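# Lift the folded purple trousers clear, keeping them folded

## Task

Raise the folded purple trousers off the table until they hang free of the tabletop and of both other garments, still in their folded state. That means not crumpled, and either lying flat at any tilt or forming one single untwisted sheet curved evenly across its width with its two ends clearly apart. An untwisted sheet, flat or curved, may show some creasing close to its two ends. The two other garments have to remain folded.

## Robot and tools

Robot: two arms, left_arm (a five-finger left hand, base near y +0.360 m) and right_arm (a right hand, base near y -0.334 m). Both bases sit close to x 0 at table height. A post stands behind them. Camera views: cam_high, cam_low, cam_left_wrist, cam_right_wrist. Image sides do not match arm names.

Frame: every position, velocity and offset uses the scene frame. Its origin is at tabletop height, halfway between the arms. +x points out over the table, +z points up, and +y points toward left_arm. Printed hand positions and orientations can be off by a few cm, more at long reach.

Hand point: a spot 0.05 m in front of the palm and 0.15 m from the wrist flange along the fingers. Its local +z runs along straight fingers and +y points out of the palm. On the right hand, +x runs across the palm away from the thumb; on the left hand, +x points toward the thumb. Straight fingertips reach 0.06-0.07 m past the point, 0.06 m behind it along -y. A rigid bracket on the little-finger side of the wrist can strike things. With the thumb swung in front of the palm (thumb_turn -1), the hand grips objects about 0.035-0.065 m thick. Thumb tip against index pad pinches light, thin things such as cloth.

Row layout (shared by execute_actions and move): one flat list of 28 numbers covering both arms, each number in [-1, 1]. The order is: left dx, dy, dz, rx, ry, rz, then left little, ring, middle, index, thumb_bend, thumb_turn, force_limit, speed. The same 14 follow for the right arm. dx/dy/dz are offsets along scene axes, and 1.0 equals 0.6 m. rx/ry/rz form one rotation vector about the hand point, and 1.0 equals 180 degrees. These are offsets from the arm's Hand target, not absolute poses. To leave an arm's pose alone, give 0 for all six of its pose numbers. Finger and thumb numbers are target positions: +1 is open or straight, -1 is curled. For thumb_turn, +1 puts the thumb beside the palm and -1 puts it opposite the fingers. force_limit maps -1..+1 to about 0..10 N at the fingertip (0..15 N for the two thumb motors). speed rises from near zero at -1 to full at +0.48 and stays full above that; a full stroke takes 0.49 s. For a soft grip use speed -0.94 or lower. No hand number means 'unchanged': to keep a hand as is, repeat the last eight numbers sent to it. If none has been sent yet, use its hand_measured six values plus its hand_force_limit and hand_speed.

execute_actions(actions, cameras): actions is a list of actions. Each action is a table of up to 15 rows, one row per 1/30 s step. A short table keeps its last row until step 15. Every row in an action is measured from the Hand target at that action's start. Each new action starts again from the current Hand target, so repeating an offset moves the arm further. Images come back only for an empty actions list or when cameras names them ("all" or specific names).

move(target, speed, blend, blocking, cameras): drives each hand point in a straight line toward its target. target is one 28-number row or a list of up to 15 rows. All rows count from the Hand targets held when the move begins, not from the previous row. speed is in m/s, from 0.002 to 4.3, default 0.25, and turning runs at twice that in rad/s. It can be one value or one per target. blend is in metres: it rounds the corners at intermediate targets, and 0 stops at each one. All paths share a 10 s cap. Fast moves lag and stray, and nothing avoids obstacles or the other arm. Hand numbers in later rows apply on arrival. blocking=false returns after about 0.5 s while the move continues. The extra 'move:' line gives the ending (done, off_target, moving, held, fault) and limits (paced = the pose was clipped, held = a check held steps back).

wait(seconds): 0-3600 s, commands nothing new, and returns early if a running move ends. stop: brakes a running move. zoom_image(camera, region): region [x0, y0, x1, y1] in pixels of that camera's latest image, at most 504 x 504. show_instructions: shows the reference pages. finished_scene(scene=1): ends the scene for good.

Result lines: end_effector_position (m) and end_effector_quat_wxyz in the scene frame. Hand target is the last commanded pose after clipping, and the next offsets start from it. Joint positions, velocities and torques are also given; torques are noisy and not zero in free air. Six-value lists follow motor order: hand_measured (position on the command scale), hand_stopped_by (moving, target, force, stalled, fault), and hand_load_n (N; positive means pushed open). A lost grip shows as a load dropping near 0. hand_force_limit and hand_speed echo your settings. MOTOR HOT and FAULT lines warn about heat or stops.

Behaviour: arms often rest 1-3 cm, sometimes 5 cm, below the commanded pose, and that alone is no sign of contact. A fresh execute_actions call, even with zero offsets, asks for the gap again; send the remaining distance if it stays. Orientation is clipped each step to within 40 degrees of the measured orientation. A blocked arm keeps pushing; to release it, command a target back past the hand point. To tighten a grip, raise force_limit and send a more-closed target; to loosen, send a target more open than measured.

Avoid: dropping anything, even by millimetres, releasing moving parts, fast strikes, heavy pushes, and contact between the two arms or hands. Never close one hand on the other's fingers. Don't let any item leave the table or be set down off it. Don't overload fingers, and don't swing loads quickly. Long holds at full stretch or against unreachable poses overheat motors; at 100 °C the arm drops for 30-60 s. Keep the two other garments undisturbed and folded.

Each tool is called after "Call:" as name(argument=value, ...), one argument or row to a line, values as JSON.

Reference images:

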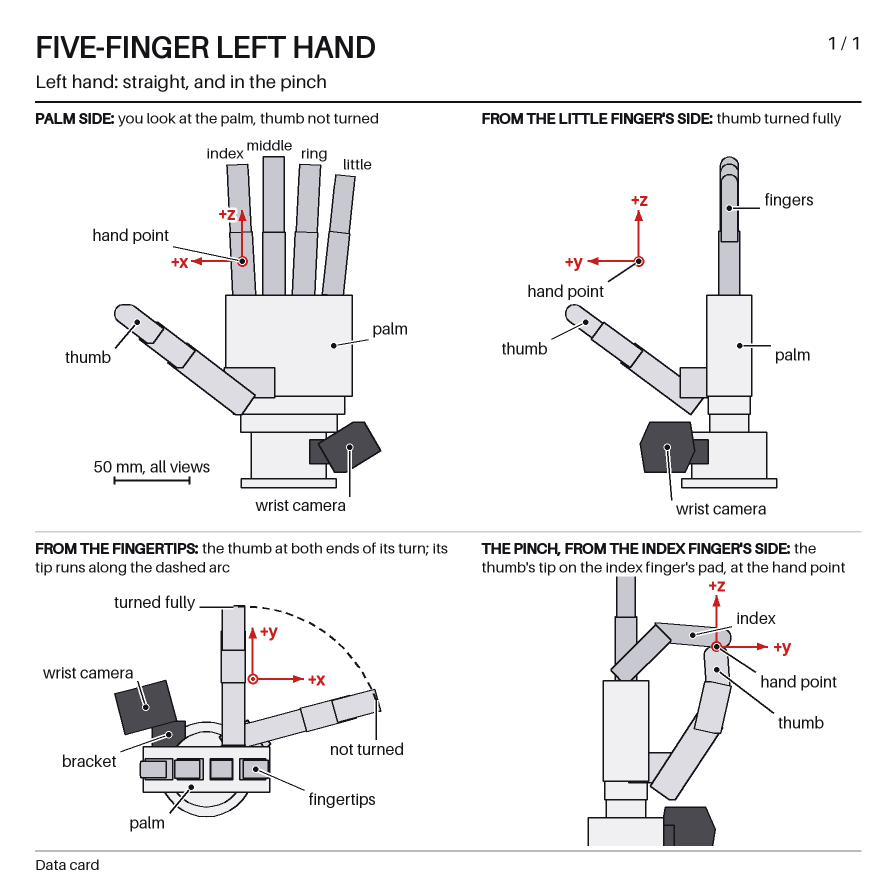

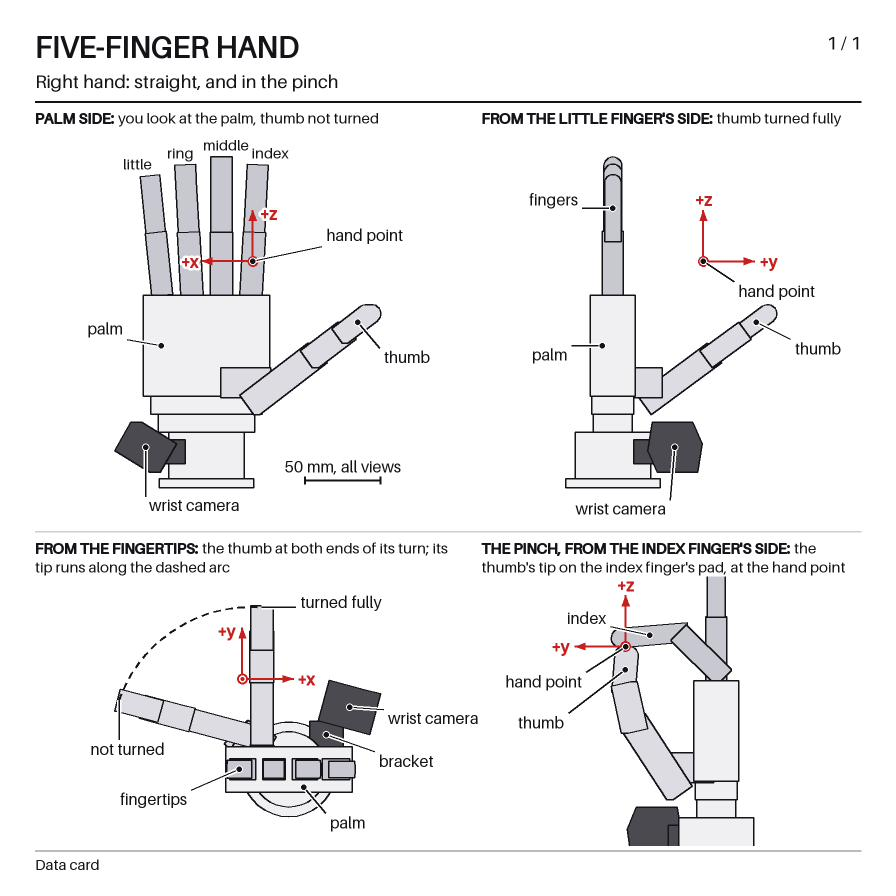

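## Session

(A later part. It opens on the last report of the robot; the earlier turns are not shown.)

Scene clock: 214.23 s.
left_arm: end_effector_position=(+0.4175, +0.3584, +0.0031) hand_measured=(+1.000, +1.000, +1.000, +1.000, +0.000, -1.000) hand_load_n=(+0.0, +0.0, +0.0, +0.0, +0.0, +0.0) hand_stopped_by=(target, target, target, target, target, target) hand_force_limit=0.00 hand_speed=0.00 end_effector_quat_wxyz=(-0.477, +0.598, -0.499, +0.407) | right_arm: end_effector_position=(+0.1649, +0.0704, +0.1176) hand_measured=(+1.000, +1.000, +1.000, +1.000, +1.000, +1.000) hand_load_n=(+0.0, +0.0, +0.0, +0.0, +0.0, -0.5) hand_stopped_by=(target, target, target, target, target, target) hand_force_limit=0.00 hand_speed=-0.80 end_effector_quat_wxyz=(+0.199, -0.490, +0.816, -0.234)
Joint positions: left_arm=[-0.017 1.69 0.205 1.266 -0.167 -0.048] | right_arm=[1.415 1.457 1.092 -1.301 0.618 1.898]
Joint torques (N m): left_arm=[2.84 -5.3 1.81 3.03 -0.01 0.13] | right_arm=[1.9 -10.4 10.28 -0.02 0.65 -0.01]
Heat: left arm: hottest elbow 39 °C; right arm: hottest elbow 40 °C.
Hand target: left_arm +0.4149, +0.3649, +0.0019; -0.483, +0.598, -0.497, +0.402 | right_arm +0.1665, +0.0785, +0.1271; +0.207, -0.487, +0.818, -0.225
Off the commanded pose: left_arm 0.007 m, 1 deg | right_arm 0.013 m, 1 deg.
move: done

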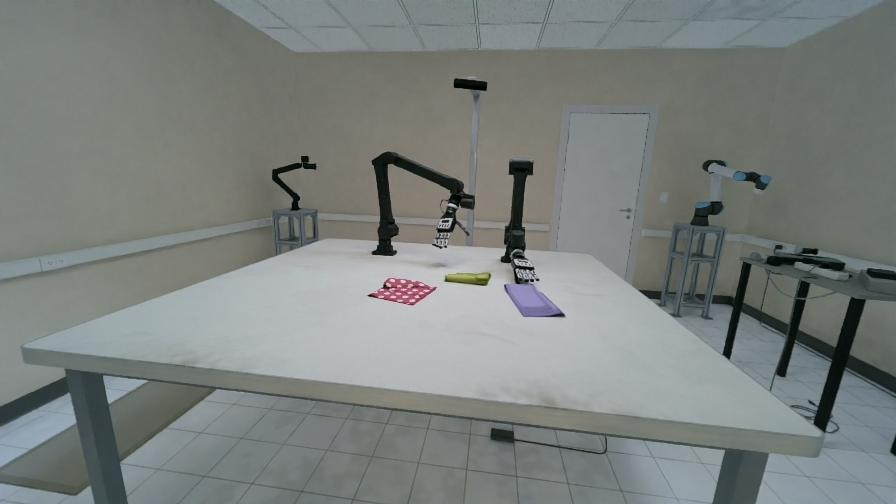

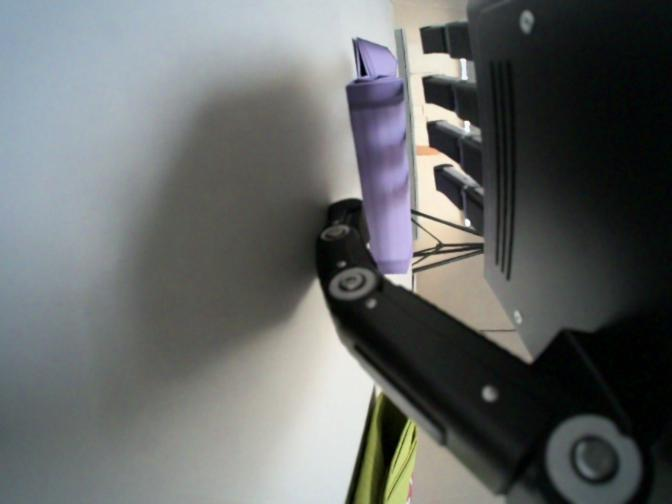

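Call:
move(
  target=[0.075, 0.0140, 0.005, 0, 0, 0, 1, 1, 1, 1, 0, -1, 0, 0, 0, 0, 0, 0, 0, 0, 1, 1, 1, 1, 1, 1, 0, -0.8],
  speed=0.05,
  cameras=["cam_low", "cam_left_wrist", "cam_high"],
)

Call:
zoom_image(
  camera="cam_low",
  region=[490, 240, 570, 320],
)

Call:
zoom_image(
  camera="cam_left_wrist",
  region=[280, 20, 430, 320],
)

Scene clock: 219.10 s.
left_arm: end_effector_position=(+0.4525, +0.3664, +0.0073) hand_measured=(+1.000, +1.000, +1.000, +1.000, +0.000, -1.000) hand_load_n=(+0.0, +0.0, +0.0, +0.0, +0.0, +0.0) hand_stopped_by=(target, target, target, target, target, target) hand_force_limit=0.00 hand_speed=0.00 end_effector_quat_wxyz=(-0.480, +0.597, -0.496, +0.409) | right_arm: end_effector_position=(+0.1649, +0.0704, +0.1176) hand_measured=(+1.000, +1.000, +1.000, +1.000, +1.000, +1.000) hand_load_n=(+0.0, +0.0, +0.0, +0.0, +0.0, +0.0) hand_stopped_by=(target, target, target, target, target, target) hand_force_limit=0.00 hand_speed=-0.80 end_effector_quat_wxyz=(+0.199, -0.490, +0.816, -0.234)
Joint positions: left_arm=[0.012 1.705 0.295 1.202 -0.14 -0.042] | right_arm=[1.415 1.457 1.092 -1.301 0.618 1.898]
Joint torques (N m): left_arm=[2.84 -6.3 4.93 1.81 0.02 0.12] | right_arm=[1.9 -10.4 10.28 -0.02 0.65 -0.01]
Heat: left arm: hottest elbow 39 °C; right arm: hottest elbow 40 °C.
Hand target: left_arm +0.4599, +0.3735, +0.0049; -0.483, +0.598, -0.497, +0.402 | right_arm +0.1665, +0.0785, +0.1271; +0.207, -0.487, +0.818, -0.225
Off the commanded pose: left_arm 0.010 m, 1 deg | right_arm 0.013 m, 1 deg.
move: done
Images, in order (width x height): cam_high 896x504, cam_low 896x504, cam_left_wrist 672x504.

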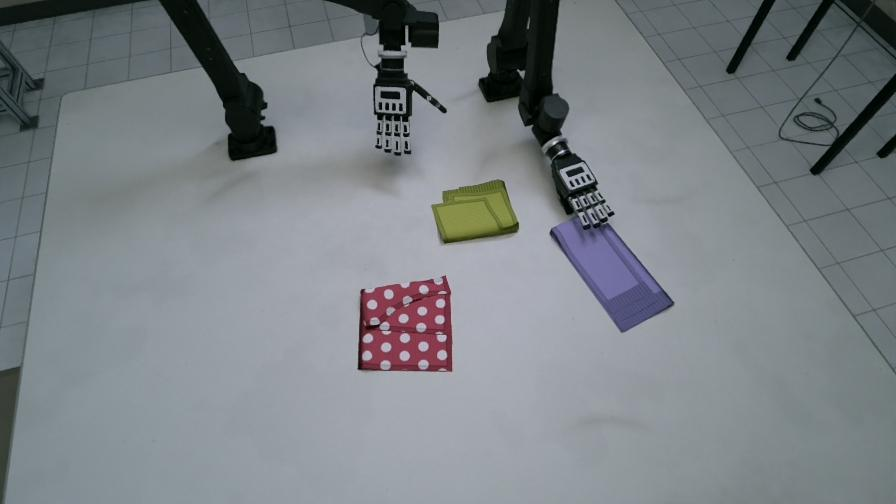

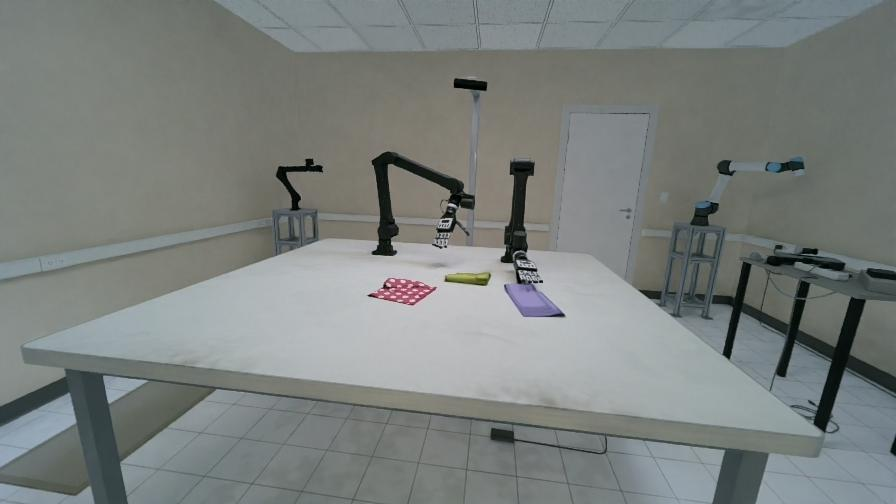

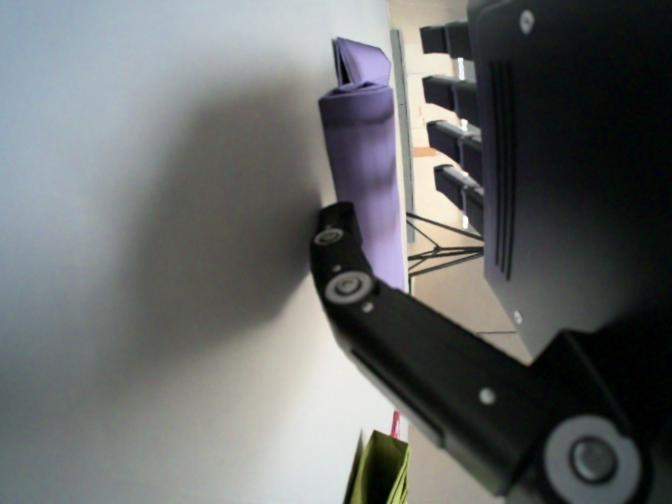

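Scaled by 6.300 from the camera's image (finer frame: 1280x720).

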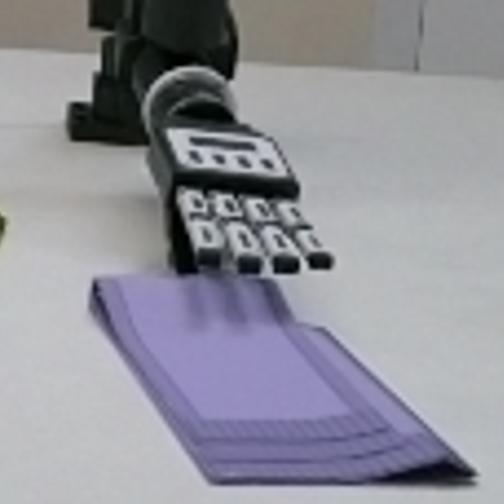

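Scaled by 1.680 from the camera's image (finer frame: 960x720).

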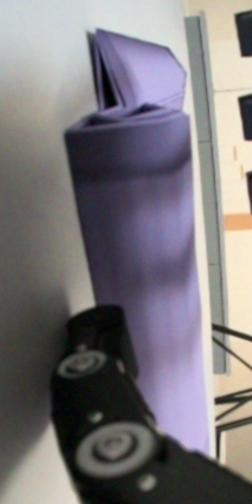

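Call:
move(
  target=[0.05, 0.004, 0.0, 0, 0, 0, 1, 1, 1, 1, 0, -1, 0, 0, 0, 0, 0, 0, 0, 0, 1, 1, 1, 1, 1, 1, 0, -0.8],
  speed=0.05,
  cameras=["cam_low", "cam_left_wrist", "cam_high"],
)

Call:
zoom_image(
  camera="cam_low",
  region=[490, 240, 570, 320],
)

Call:
zoom_image(
  camera="cam_left_wrist",
  region=[280, 20, 430, 320],
)

Scene clock: 223.13 s.
left_arm: end_effector_position=(+0.4814, +0.3681, +0.0071) hand_measured=(+1.000, +1.000, +1.000, +1.000, +0.000, -1.000) hand_load_n=(+0.0, +0.0, +0.0, +0.0, +0.0, +0.0) hand_stopped_by=(target, target, target, target, target, target) hand_force_limit=0.00 hand_speed=0.00 end_effector_quat_wxyz=(-0.479, +0.597, -0.497, +0.409) | right_arm: end_effector_position=(+0.1649, +0.0704, +0.1176) hand_measured=(+1.000, +1.000, +1.000, +1.000, +1.000, +1.000) hand_load_n=(+0.0, +0.0, +0.0, +0.0, +0.0, -0.5) hand_stopped_by=(target, target, target, target, target, target) hand_force_limit=0.00 hand_speed=-0.80 end_effector_quat_wxyz=(+0.199, -0.490, +0.816, -0.234)
Joint positions: left_arm=[0.015 1.733 0.373 1.151 -0.137 -0.041] | right_arm=[1.415 1.457 1.092 -1.301 0.618 1.898]
Joint torques (N m): left_arm=[2.78 -6.36 5.14 1.74 0.03 0.12] | right_arm=[1.9 -10.4 10.28 -0.01 0.65 -0.01]
Heat: left arm: hottest elbow 39 °C; right arm: hottest elbow 40 °C.
Hand target: left_arm +0.4900, +0.3759, +0.0050; -0.484, +0.598, -0.497, +0.402 | right_arm +0.1665, +0.0785, +0.1271; +0.207, -0.487, +0.818, -0.225
Off the commanded pose: left_arm 0.012 m, 1 deg | right_arm 0.013 m, 1 deg.
move: off_target (left_arm)
Images, in order (width x height): cam_high 896x504, cam_low 896x504, cam_left_wrist 672x504.

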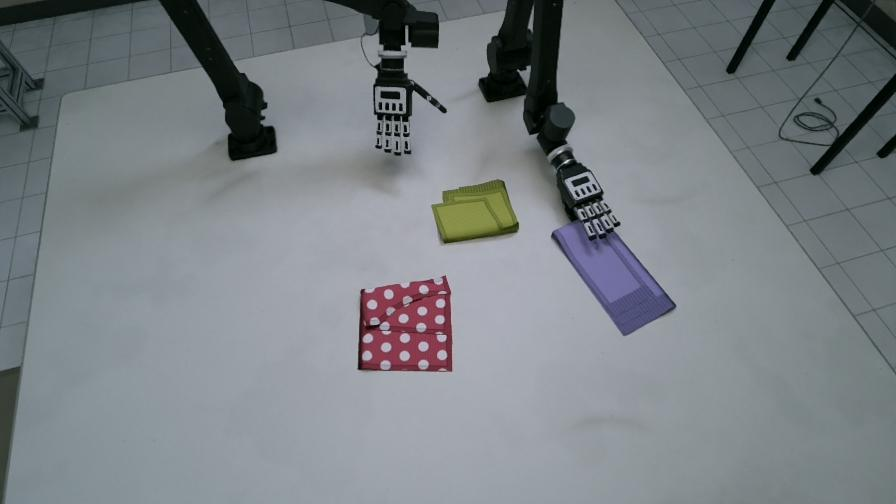

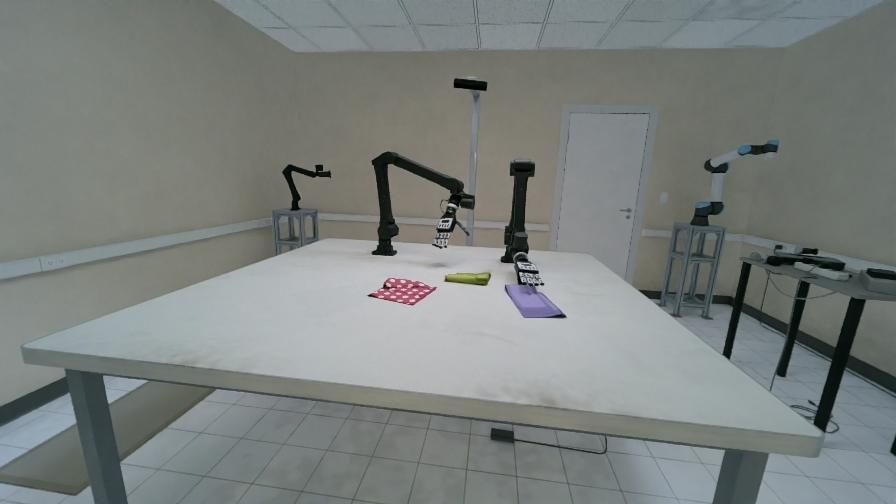

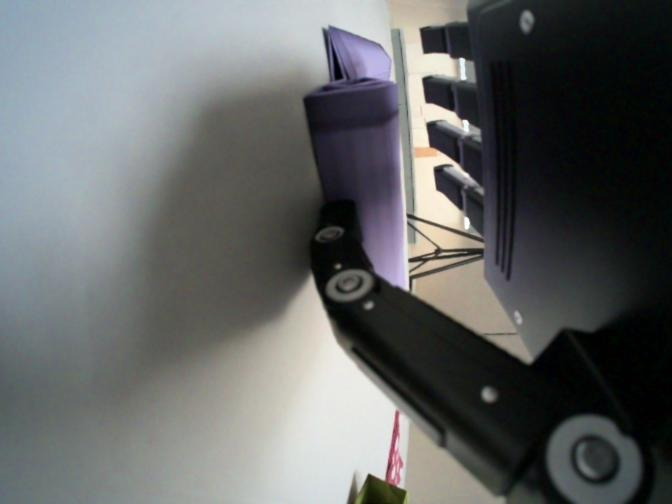

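Scaled by 6.300 from the camera's image (finer frame: 1280x720).

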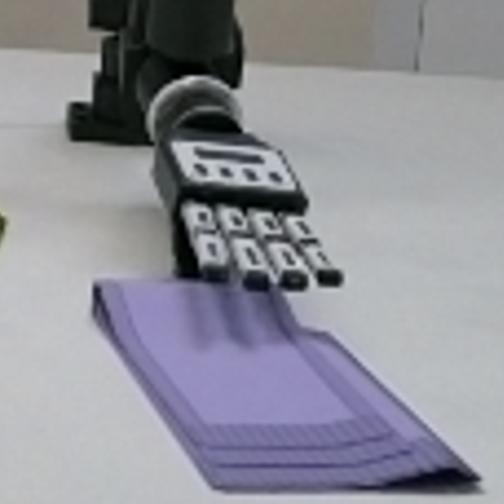

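Scaled by 1.680 from the camera's image (finer frame: 960x720).

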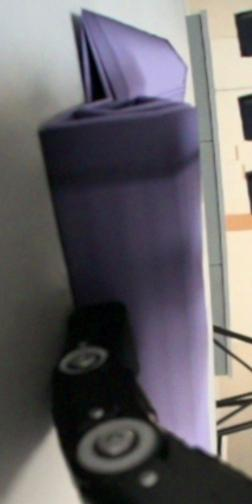

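Call:
move(
  target=[0, 0, 0, 0, 0, 0, 0.4, 0.4, 0.4, 0.4, 0, -1, -0.2, -0.6, 0, 0, 0, 0, 0, 0, 1, 1, 1, 1, 1, 1, 0, -0.8],
  speed=0.05,
  cameras=["cam_low", "cam_left_wrist", "cam_high"],
)

Call:
zoom_image(
  camera="cam_low",
  region=[490, 240, 570, 320],
)

Call:
zoom_image(
  camera="cam_left_wrist",
  region=[280, 0, 480, 320],
)

Call:
zoom_image(
  camera="cam_high",
  region=[530, 150, 700, 350],
)

Scene clock: 280.80 s.
left_arm: end_effector_position=(+0.4856, +0.3683, +0.0100) hand_measured=(+0.400, +0.400, +0.452, +0.400, +0.000, -1.000) hand_load_n=(+0.0, +1.5, +0.0, +0.0, +0.5, +0.0) hand_stopped_by=(target, target, force, target, target, target) hand_force_limit=-0.20 hand_speed=-0.60 end_effector_quat_wxyz=(-0.482, +0.595, -0.495, +0.412) | right_arm: end_effector_position=(+0.1649, +0.0704, +0.1176) hand_measured=(+1.000, +1.000, +1.000, +1.000, +1.000, +1.000) hand_load_n=(+0.0, +0.0, +0.0, +0.0, +0.0, +0.0) hand_stopped_by=(target, target, target, target, target, target) hand_force_limit=0.00 hand_speed=-0.80 end_effector_quat_wxyz=(+0.199, -0.490, +0.816, -0.234)
Joint positions: left_arm=[0.016 1.733 0.382 1.151 -0.136 -0.041] | right_arm=[1.415 1.457 1.092 -1.301 0.618 1.898]
Joint torques (N m): left_arm=[2.84 -6.36 4.53 1.68 0.01 0.11] | right_arm=[1.9 -10.4 10.28 -0.02 0.65 -0.01]
Heat: left arm: hottest elbow 38 °C; right arm: hottest elbow 40 °C.
Hand target: left_arm +0.4899, +0.3759, +0.0050; -0.483, +0.598, -0.497, +0.403 | right_arm +0.1665, +0.0785, +0.1271; +0.207, -0.487, +0.818, -0.225
Off the commanded pose: left_arm 0.010 m, 1 deg | right_arm 0.013 m, 1 deg.
move: done
Images, in order (width x height): cam_high 896x504, cam_low 896x504, cam_left_wrist 672x504.

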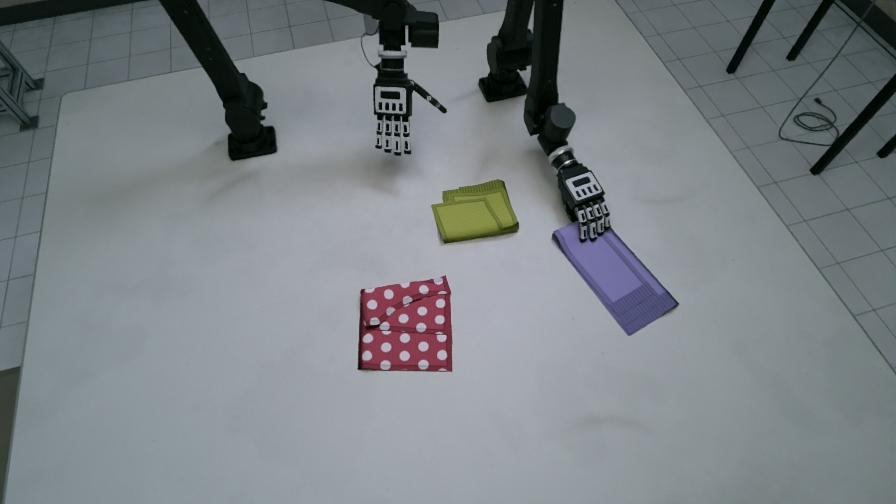

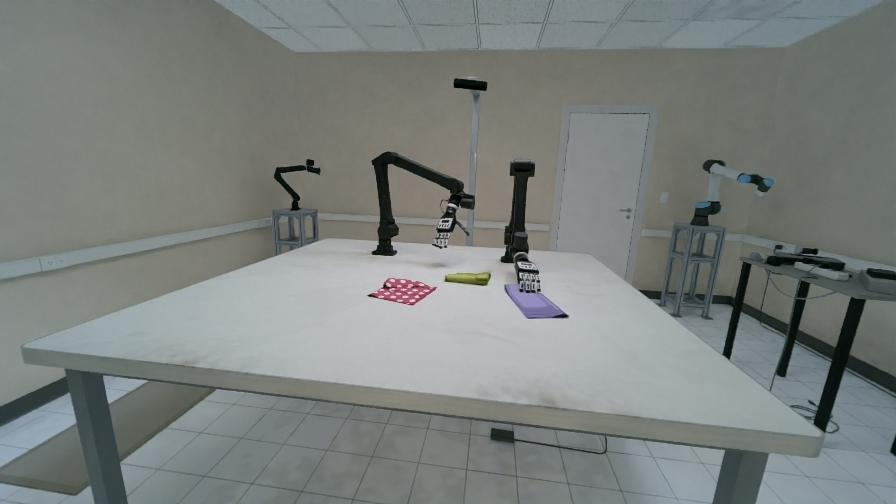

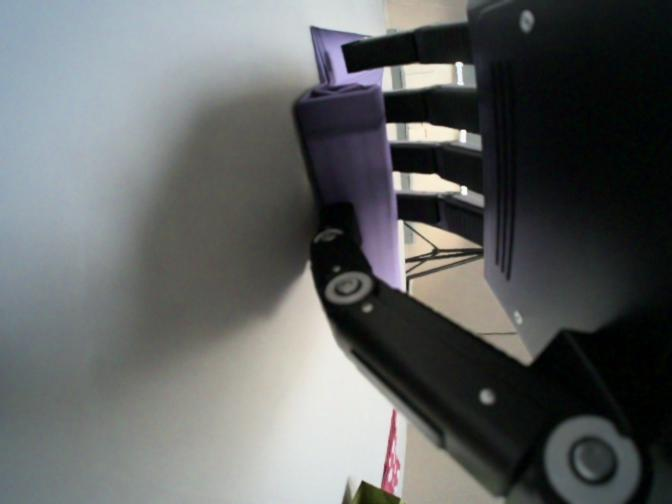

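Scaled by 6.300 from the camera's image (finer frame: 1280x720).

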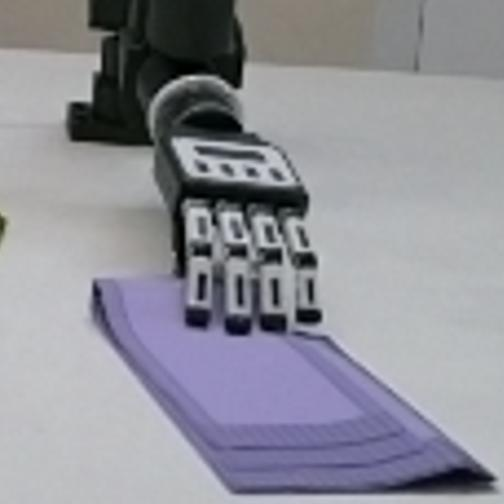

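Scaled by 1.575 from the camera's image (finer frame: 960x720).

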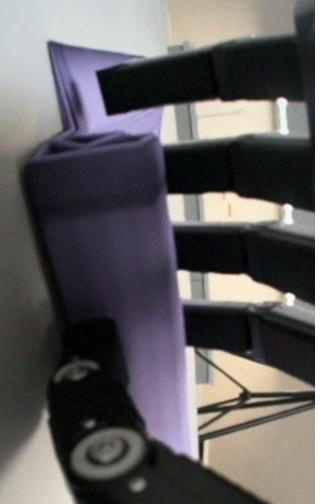

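Scaled by 2.520 from the camera's image (finer frame: 1280x720).

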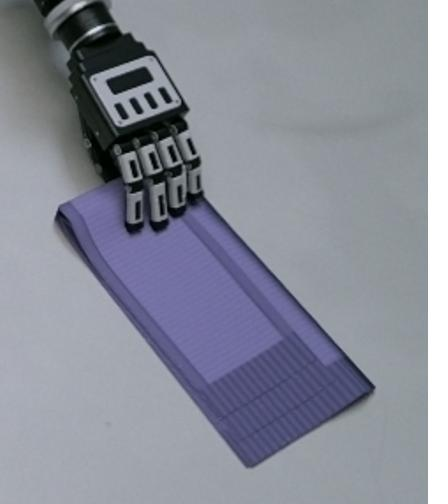

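Call:
move(
  target=[0, 0, 0, 0, 0, 0, 0.15, 0.15, 0.15, 0.15, 0, -1, 0.1, -0.6, 0, 0, 0, 0, 0, 0, 1, 1, 1, 1, 1, 1, 0, -0.8],
  speed=0.05,
  cameras=["cam_low", "cam_left_wrist", "cam_high"],
)

Call:
zoom_image(
  camera="cam_left_wrist",
  region=[280, 0, 480, 320],
)

Call:
zoom_image(
  camera="cam_high",
  region=[530, 150, 700, 350],
)

Scene clock: 285.13 s.
left_arm: end_effector_position=(+0.4963, +0.3692, +0.0183) hand_measured=(+0.150, +0.150, +0.164, +0.150, +0.000, -1.000) hand_load_n=(+0.0, +0.0, +5.0, +0.5, -0.5, +0.5) hand_stopped_by=(target, target, force, target, target, target) hand_force_limit=0.10 hand_speed=-0.60 end_effector_quat_wxyz=(-0.488, +0.590, -0.489, +0.418) | right_arm: end_effector_position=(+0.1649, +0.0704, +0.1176) hand_measured=(+1.000, +1.000, +1.000, +1.000, +1.000, +1.000) hand_load_n=(+0.0, +0.0, +0.0, +0.0, +0.0, +0.0) hand_stopped_by=(target, target, target, target, target, target) hand_force_limit=0.00 hand_speed=-0.80 end_effector_quat_wxyz=(+0.199, -0.490, +0.816, -0.234)
Joint positions: left_arm=[0.017 1.733 0.404 1.153 -0.136 -0.04] | right_arm=[1.415 1.457 1.092 -1.301 0.618 1.898]
Joint torques (N m): left_arm=[2.61 -6.53 2.8 1.65 -0.01 0.1] | right_arm=[1.9 -10.4 10.28 -0.02 0.65 -0.01]
Heat: left arm: hottest elbow 38 °C; right arm: hottest elbow 40 °C.
Hand target: left_arm +0.4899, +0.3758, +0.0048; -0.483, +0.598, -0.497, +0.402 | right_arm +0.1665, +0.0785, +0.1271; +0.207, -0.487, +0.818, -0.225
Off the commanded pose: left_arm 0.016 m, 2 deg | right_arm 0.013 m, 1 deg.
move: done
Images, in order (width x height): cam_high 896x504, cam_low 896x504, cam_left_wrist 672x504.

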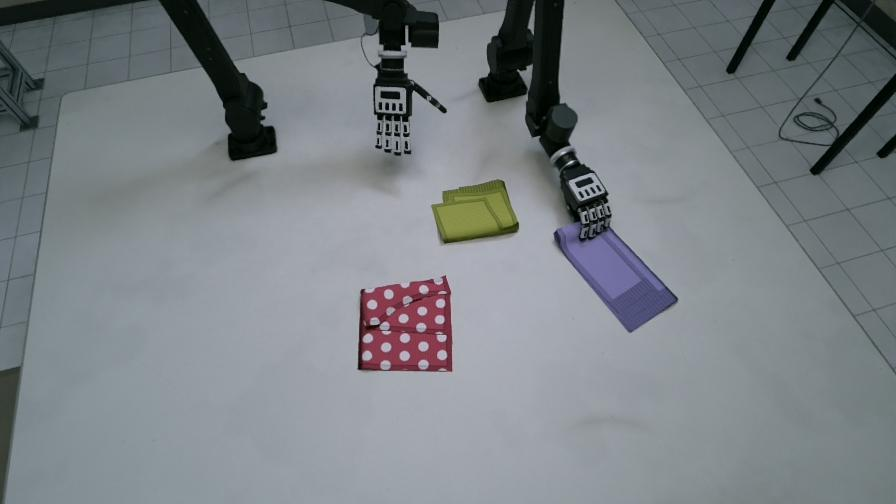

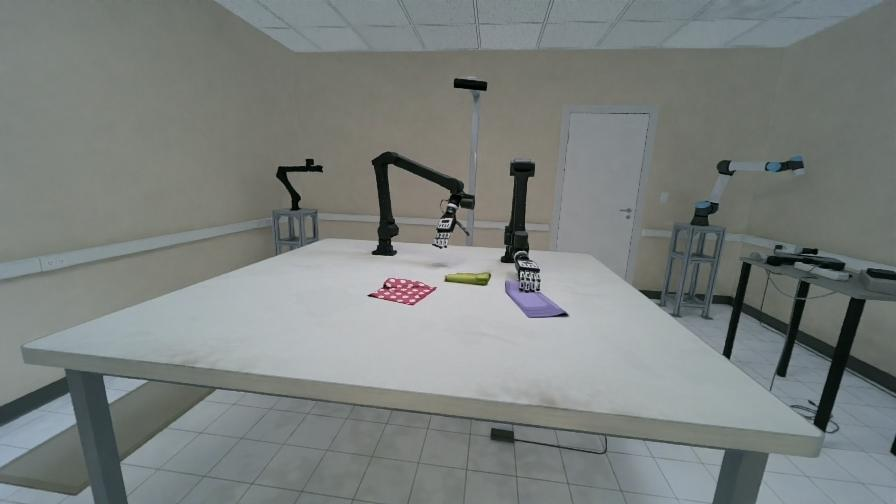

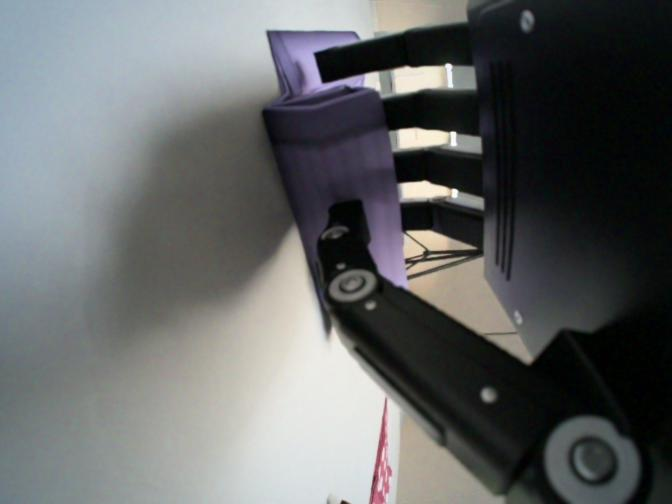

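Scaled by 1.575 from the camera's image (finer frame: 960x720).

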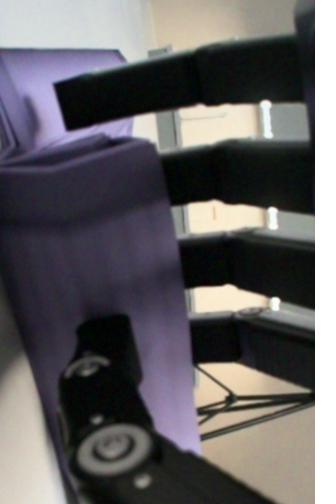

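Scaled by 2.520 from the camera's image (finer frame: 1280x720).

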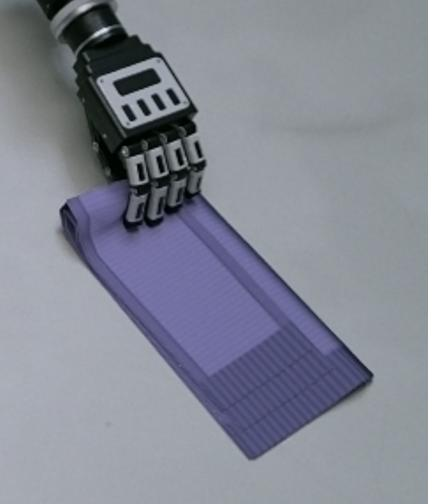

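Call:
move(
  target=[
    [0, 0, 0.01, 0, 0, 0, 0.6, 0.6, 0.6, 0.6, 0, -1, 0.1, 0, 0, 0, 0, 0, 0, 0, 1, 1, 1, 1, 1, 1, 0, -0.8],
    [-0.06, -0.01, 0.06, 0, 0, 0, 0.6, 0.6, 0.6, 0.6, 0, -1, 0.1, 0, 0, 0, 0, 0, 0, 0, 1, 1, 1, 1, 1, 1, 0, -0.8],
    [-0.01, -0.0, 0.06, -0.0131, 0.071, 0, 0.6, 0.6, 0.6, 0.6, 0.6, -1, 0.1, 0, 0, 0, 0, 0, 0, 0, 1, 1, 1, 1, 1, 1, 0, -0.8],
  ],
  speed=0.08,
  cameras=["cam_low", "cam_left_wrist", "cam_high"],
)

Call:
zoom_image(
  camera="cam_left_wrist",
  region=[180, 0, 480, 320],
)

Call:
zoom_image(
  camera="cam_high",
  region=[530, 150, 700, 350],
)

Call:
zoom_image(
  camera="cam_low",
  region=[490, 240, 570, 320],
)

Scene clock: 305.00 s.
left_arm: end_effector_position=(+0.4684, +0.3692, +0.0252) hand_measured=(+0.600, +0.600, +0.600, +0.600, +0.600, -1.000) hand_load_n=(+0.0, +0.0, +0.0, +0.0, +0.0, +0.0) hand_stopped_by=(target, target, target, target, target, target) hand_force_limit=0.10 hand_speed=0.00 end_effector_quat_wxyz=(-0.404, +0.647, -0.552, +0.335) | right_arm: end_effector_position=(+0.1649, +0.0704, +0.1176) hand_measured=(+1.000, +1.000, +1.000, +1.000, +1.000, +1.000) hand_load_n=(+0.0, +0.0, +0.0, +0.0, +0.0, +0.0) hand_stopped_by=(target, target, target, target, target, target) hand_force_limit=0.00 hand_speed=-0.80 end_effector_quat_wxyz=(+0.199, -0.490, +0.816, -0.234)
Joint positions: left_arm=[0.027 1.442 0.466 0.507 -0.116 -0.044] | right_arm=[1.415 1.457 1.092 -1.301 0.618 1.898]
Joint torques (N m): left_arm=[2.9 -7.12 8.43 1.57 0.01 -0.11] | right_arm=[1.9 -10.4 10.28 -0.02 0.65 -0.01]
Heat: left arm: hottest elbow 38 °C; right arm: hottest elbow 40 °C.
Hand target: left_arm +0.4840, +0.3759, +0.0410; -0.413, +0.649, -0.539, +0.344 | right_arm +0.1665, +0.0785, +0.1271; +0.207, -0.487, +0.818, -0.225
Off the commanded pose: left_arm 0.023 m, 2 deg | right_arm 0.013 m, 1 deg.
move: off_target (left_arm); target 3's new numbers were sent with left_arm's hand 0.026 m and 2 deg from that target
Images, in order (width x height): cam_high 896x504, cam_low 896x504, cam_left_wrist 672x504.

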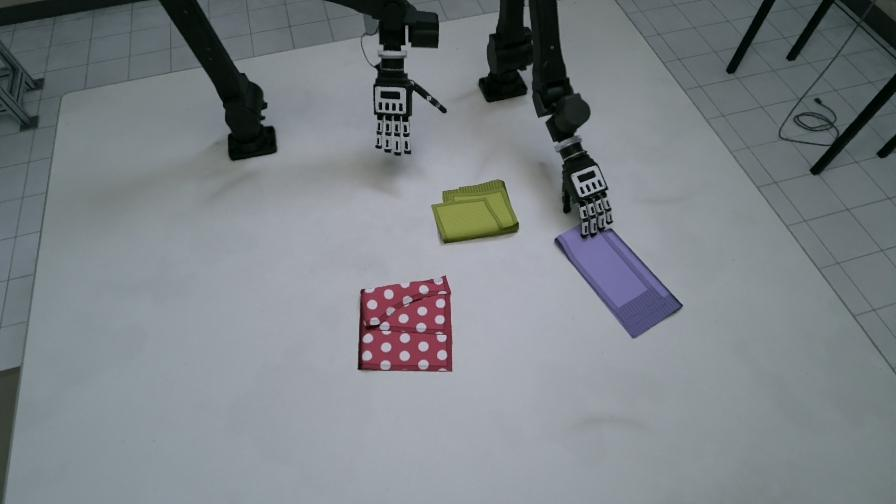

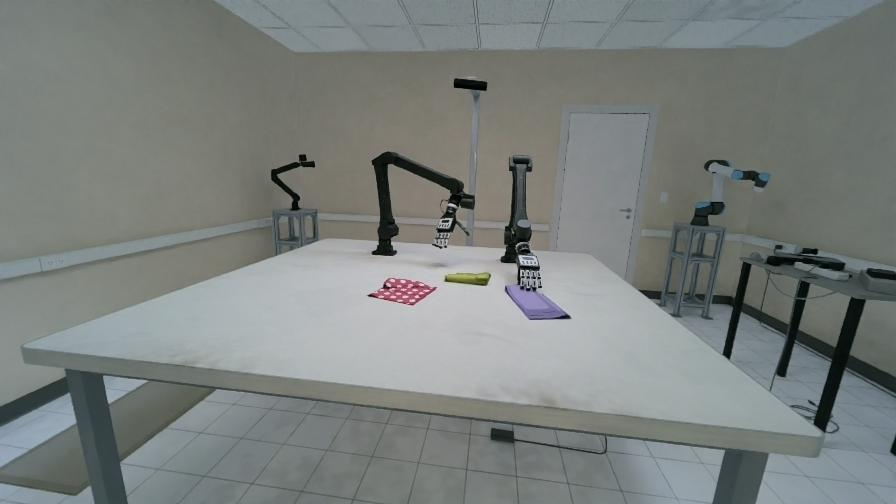

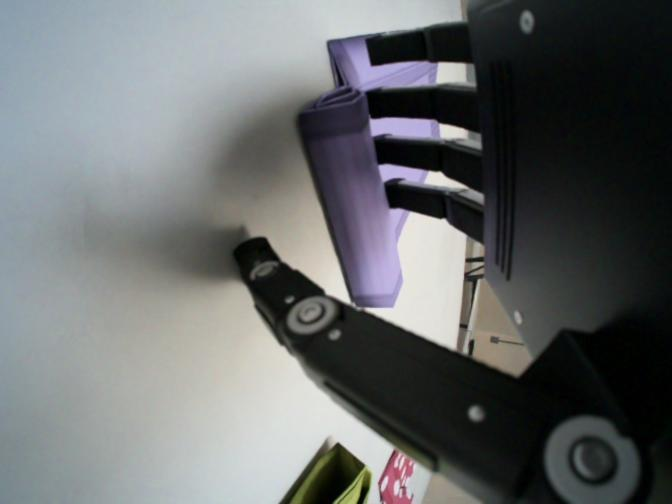

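Scaled by 1.575 from the camera's image (finer frame: 960x720).

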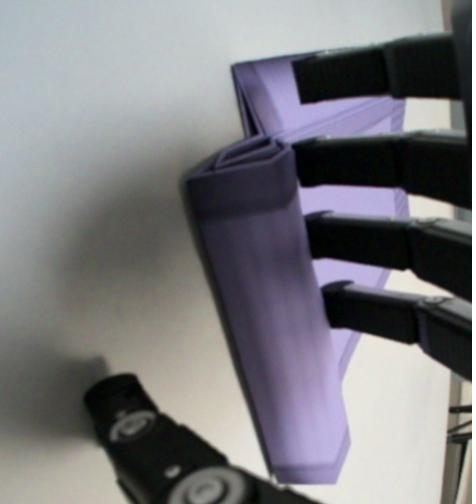

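Scaled by 2.520 from the camera's image (finer frame: 1280x720).

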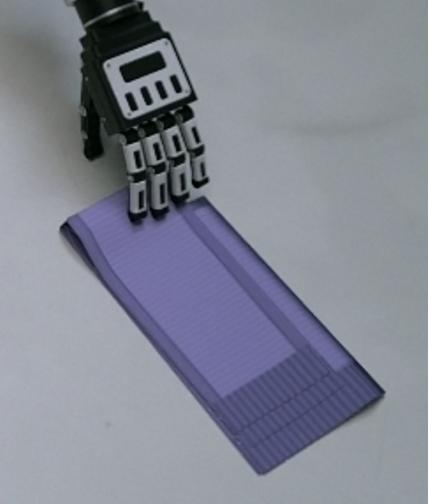

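Scaled by 6.300 from the camera's image (finer frame: 1280x720).

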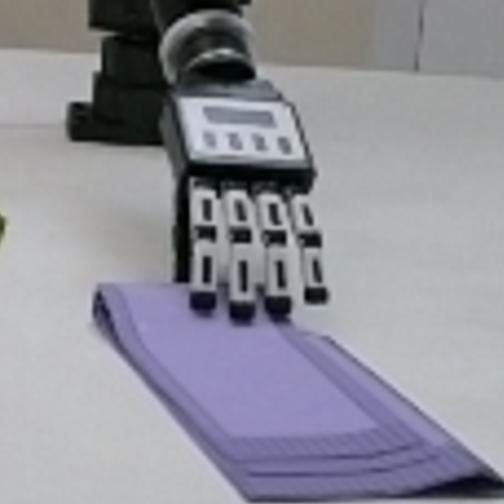

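Call:
move(
  target=[0.08, 0.008, 0.0, 0, 0, 0, 0.6, 0.6, 0.6, 0.6, 0.6, -1, 0.1, 0, 0, 0, 0, 0, 0, 0, 1, 1, 1, 1, 1, 1, 0, -0.8],
  speed=0.06,
  cameras=["cam_low", "cam_left_wrist", "cam_high"],
)

Call:
zoom_image(
  camera="cam_left_wrist",
  region=[180, 0, 480, 320],
)

Call:
zoom_image(
  camera="cam_high",
  region=[530, 150, 700, 350],
)

Scene clock: 315.33 s.
left_arm: end_effector_position=(+0.5160, +0.3731, +0.0329) hand_measured=(+0.600, +0.600, +0.600, +0.600, +0.600, -1.000) hand_load_n=(+0.0, +0.0, +0.0, +0.0, +0.0, +0.0) hand_stopped_by=(target, target, target, target, target, target) hand_force_limit=0.10 hand_speed=0.00 end_effector_quat_wxyz=(-0.408, +0.645, -0.549, +0.340) | right_arm: end_effector_position=(+0.1649, +0.0704, +0.1176) hand_measured=(+1.000, +1.000, +1.000, +1.000, +1.000, +1.000) hand_load_n=(+0.0, +0.0, +0.0, +0.0, +0.0, -0.5) hand_stopped_by=(target, target, target, target, target, target) hand_force_limit=0.00 hand_speed=-0.80 end_effector_quat_wxyz=(+0.199, -0.490, +0.816, -0.234)
Joint positions: left_arm=[0.033 1.531 0.59 0.489 -0.111 -0.044] | right_arm=[1.415 1.457 1.092 -1.301 0.618 1.898]
Joint torques (N m): left_arm=[2.61 -6.89 9.06 1.62 0.01 -0.09] | right_arm=[1.9 -10.4 10.28 -0.02 0.65 -0.01]
Heat: left arm: hottest elbow 39 °C; right arm: hottest elbow 40 °C.
Hand target: left_arm +0.5320, +0.3807, +0.0410; -0.413, +0.649, -0.539, +0.344 | right_arm +0.1665, +0.0785, +0.1271; +0.207, -0.487, +0.818, -0.225
Off the commanded pose: left_arm 0.019 m, 1 deg | right_arm 0.013 m, 1 deg.
move: off_target (left_arm)
Images, in order (width x height): cam_high 896x504, cam_low 896x504, cam_left_wrist 672x504.

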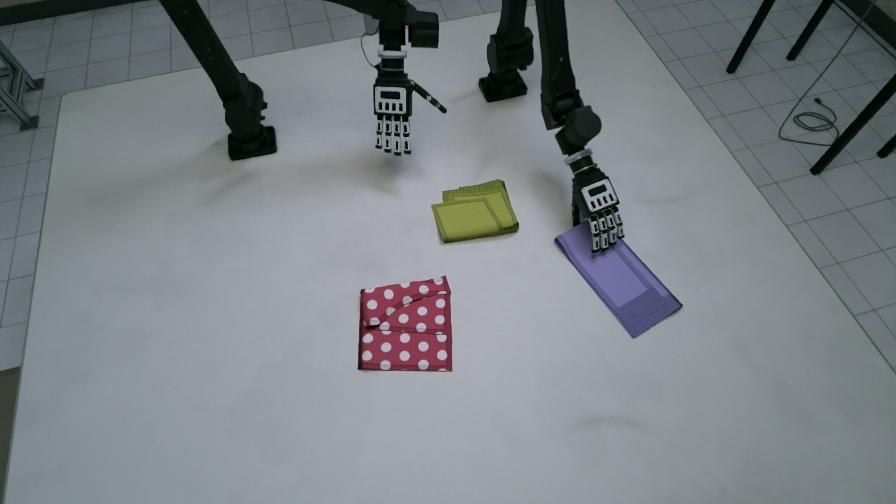

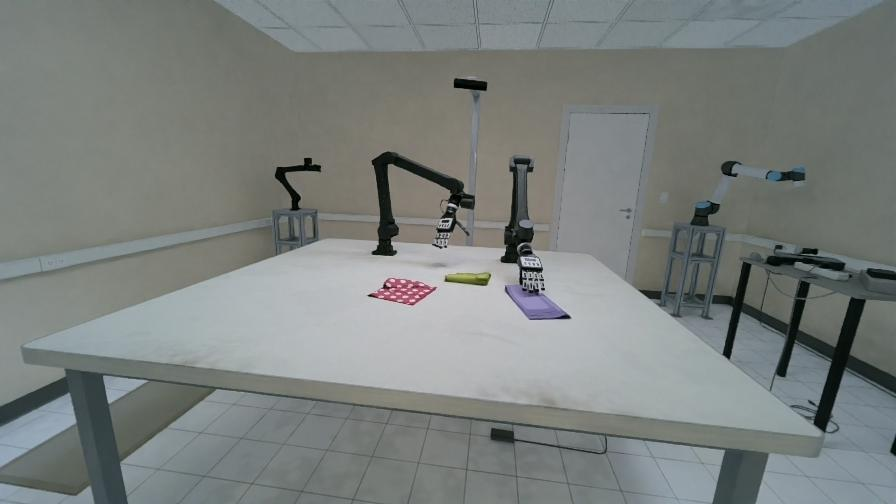

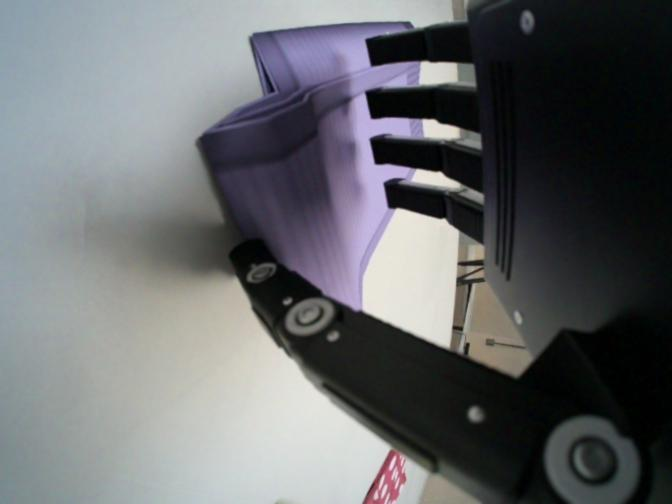

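Scaled by 1.575 from the camera's image (finer frame: 960x720).

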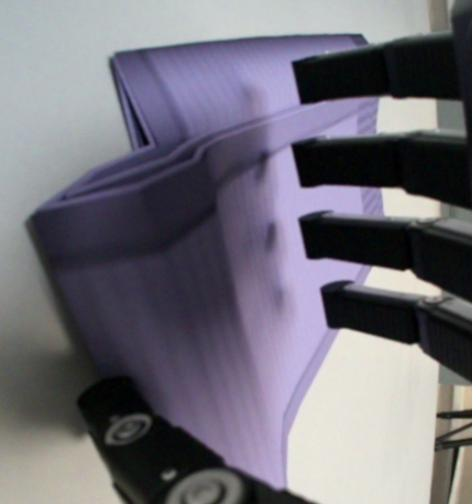

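Scaled by 2.520 from the camera's image (finer frame: 1280x720).

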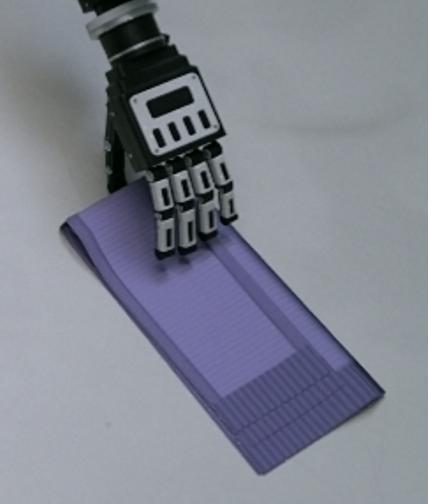

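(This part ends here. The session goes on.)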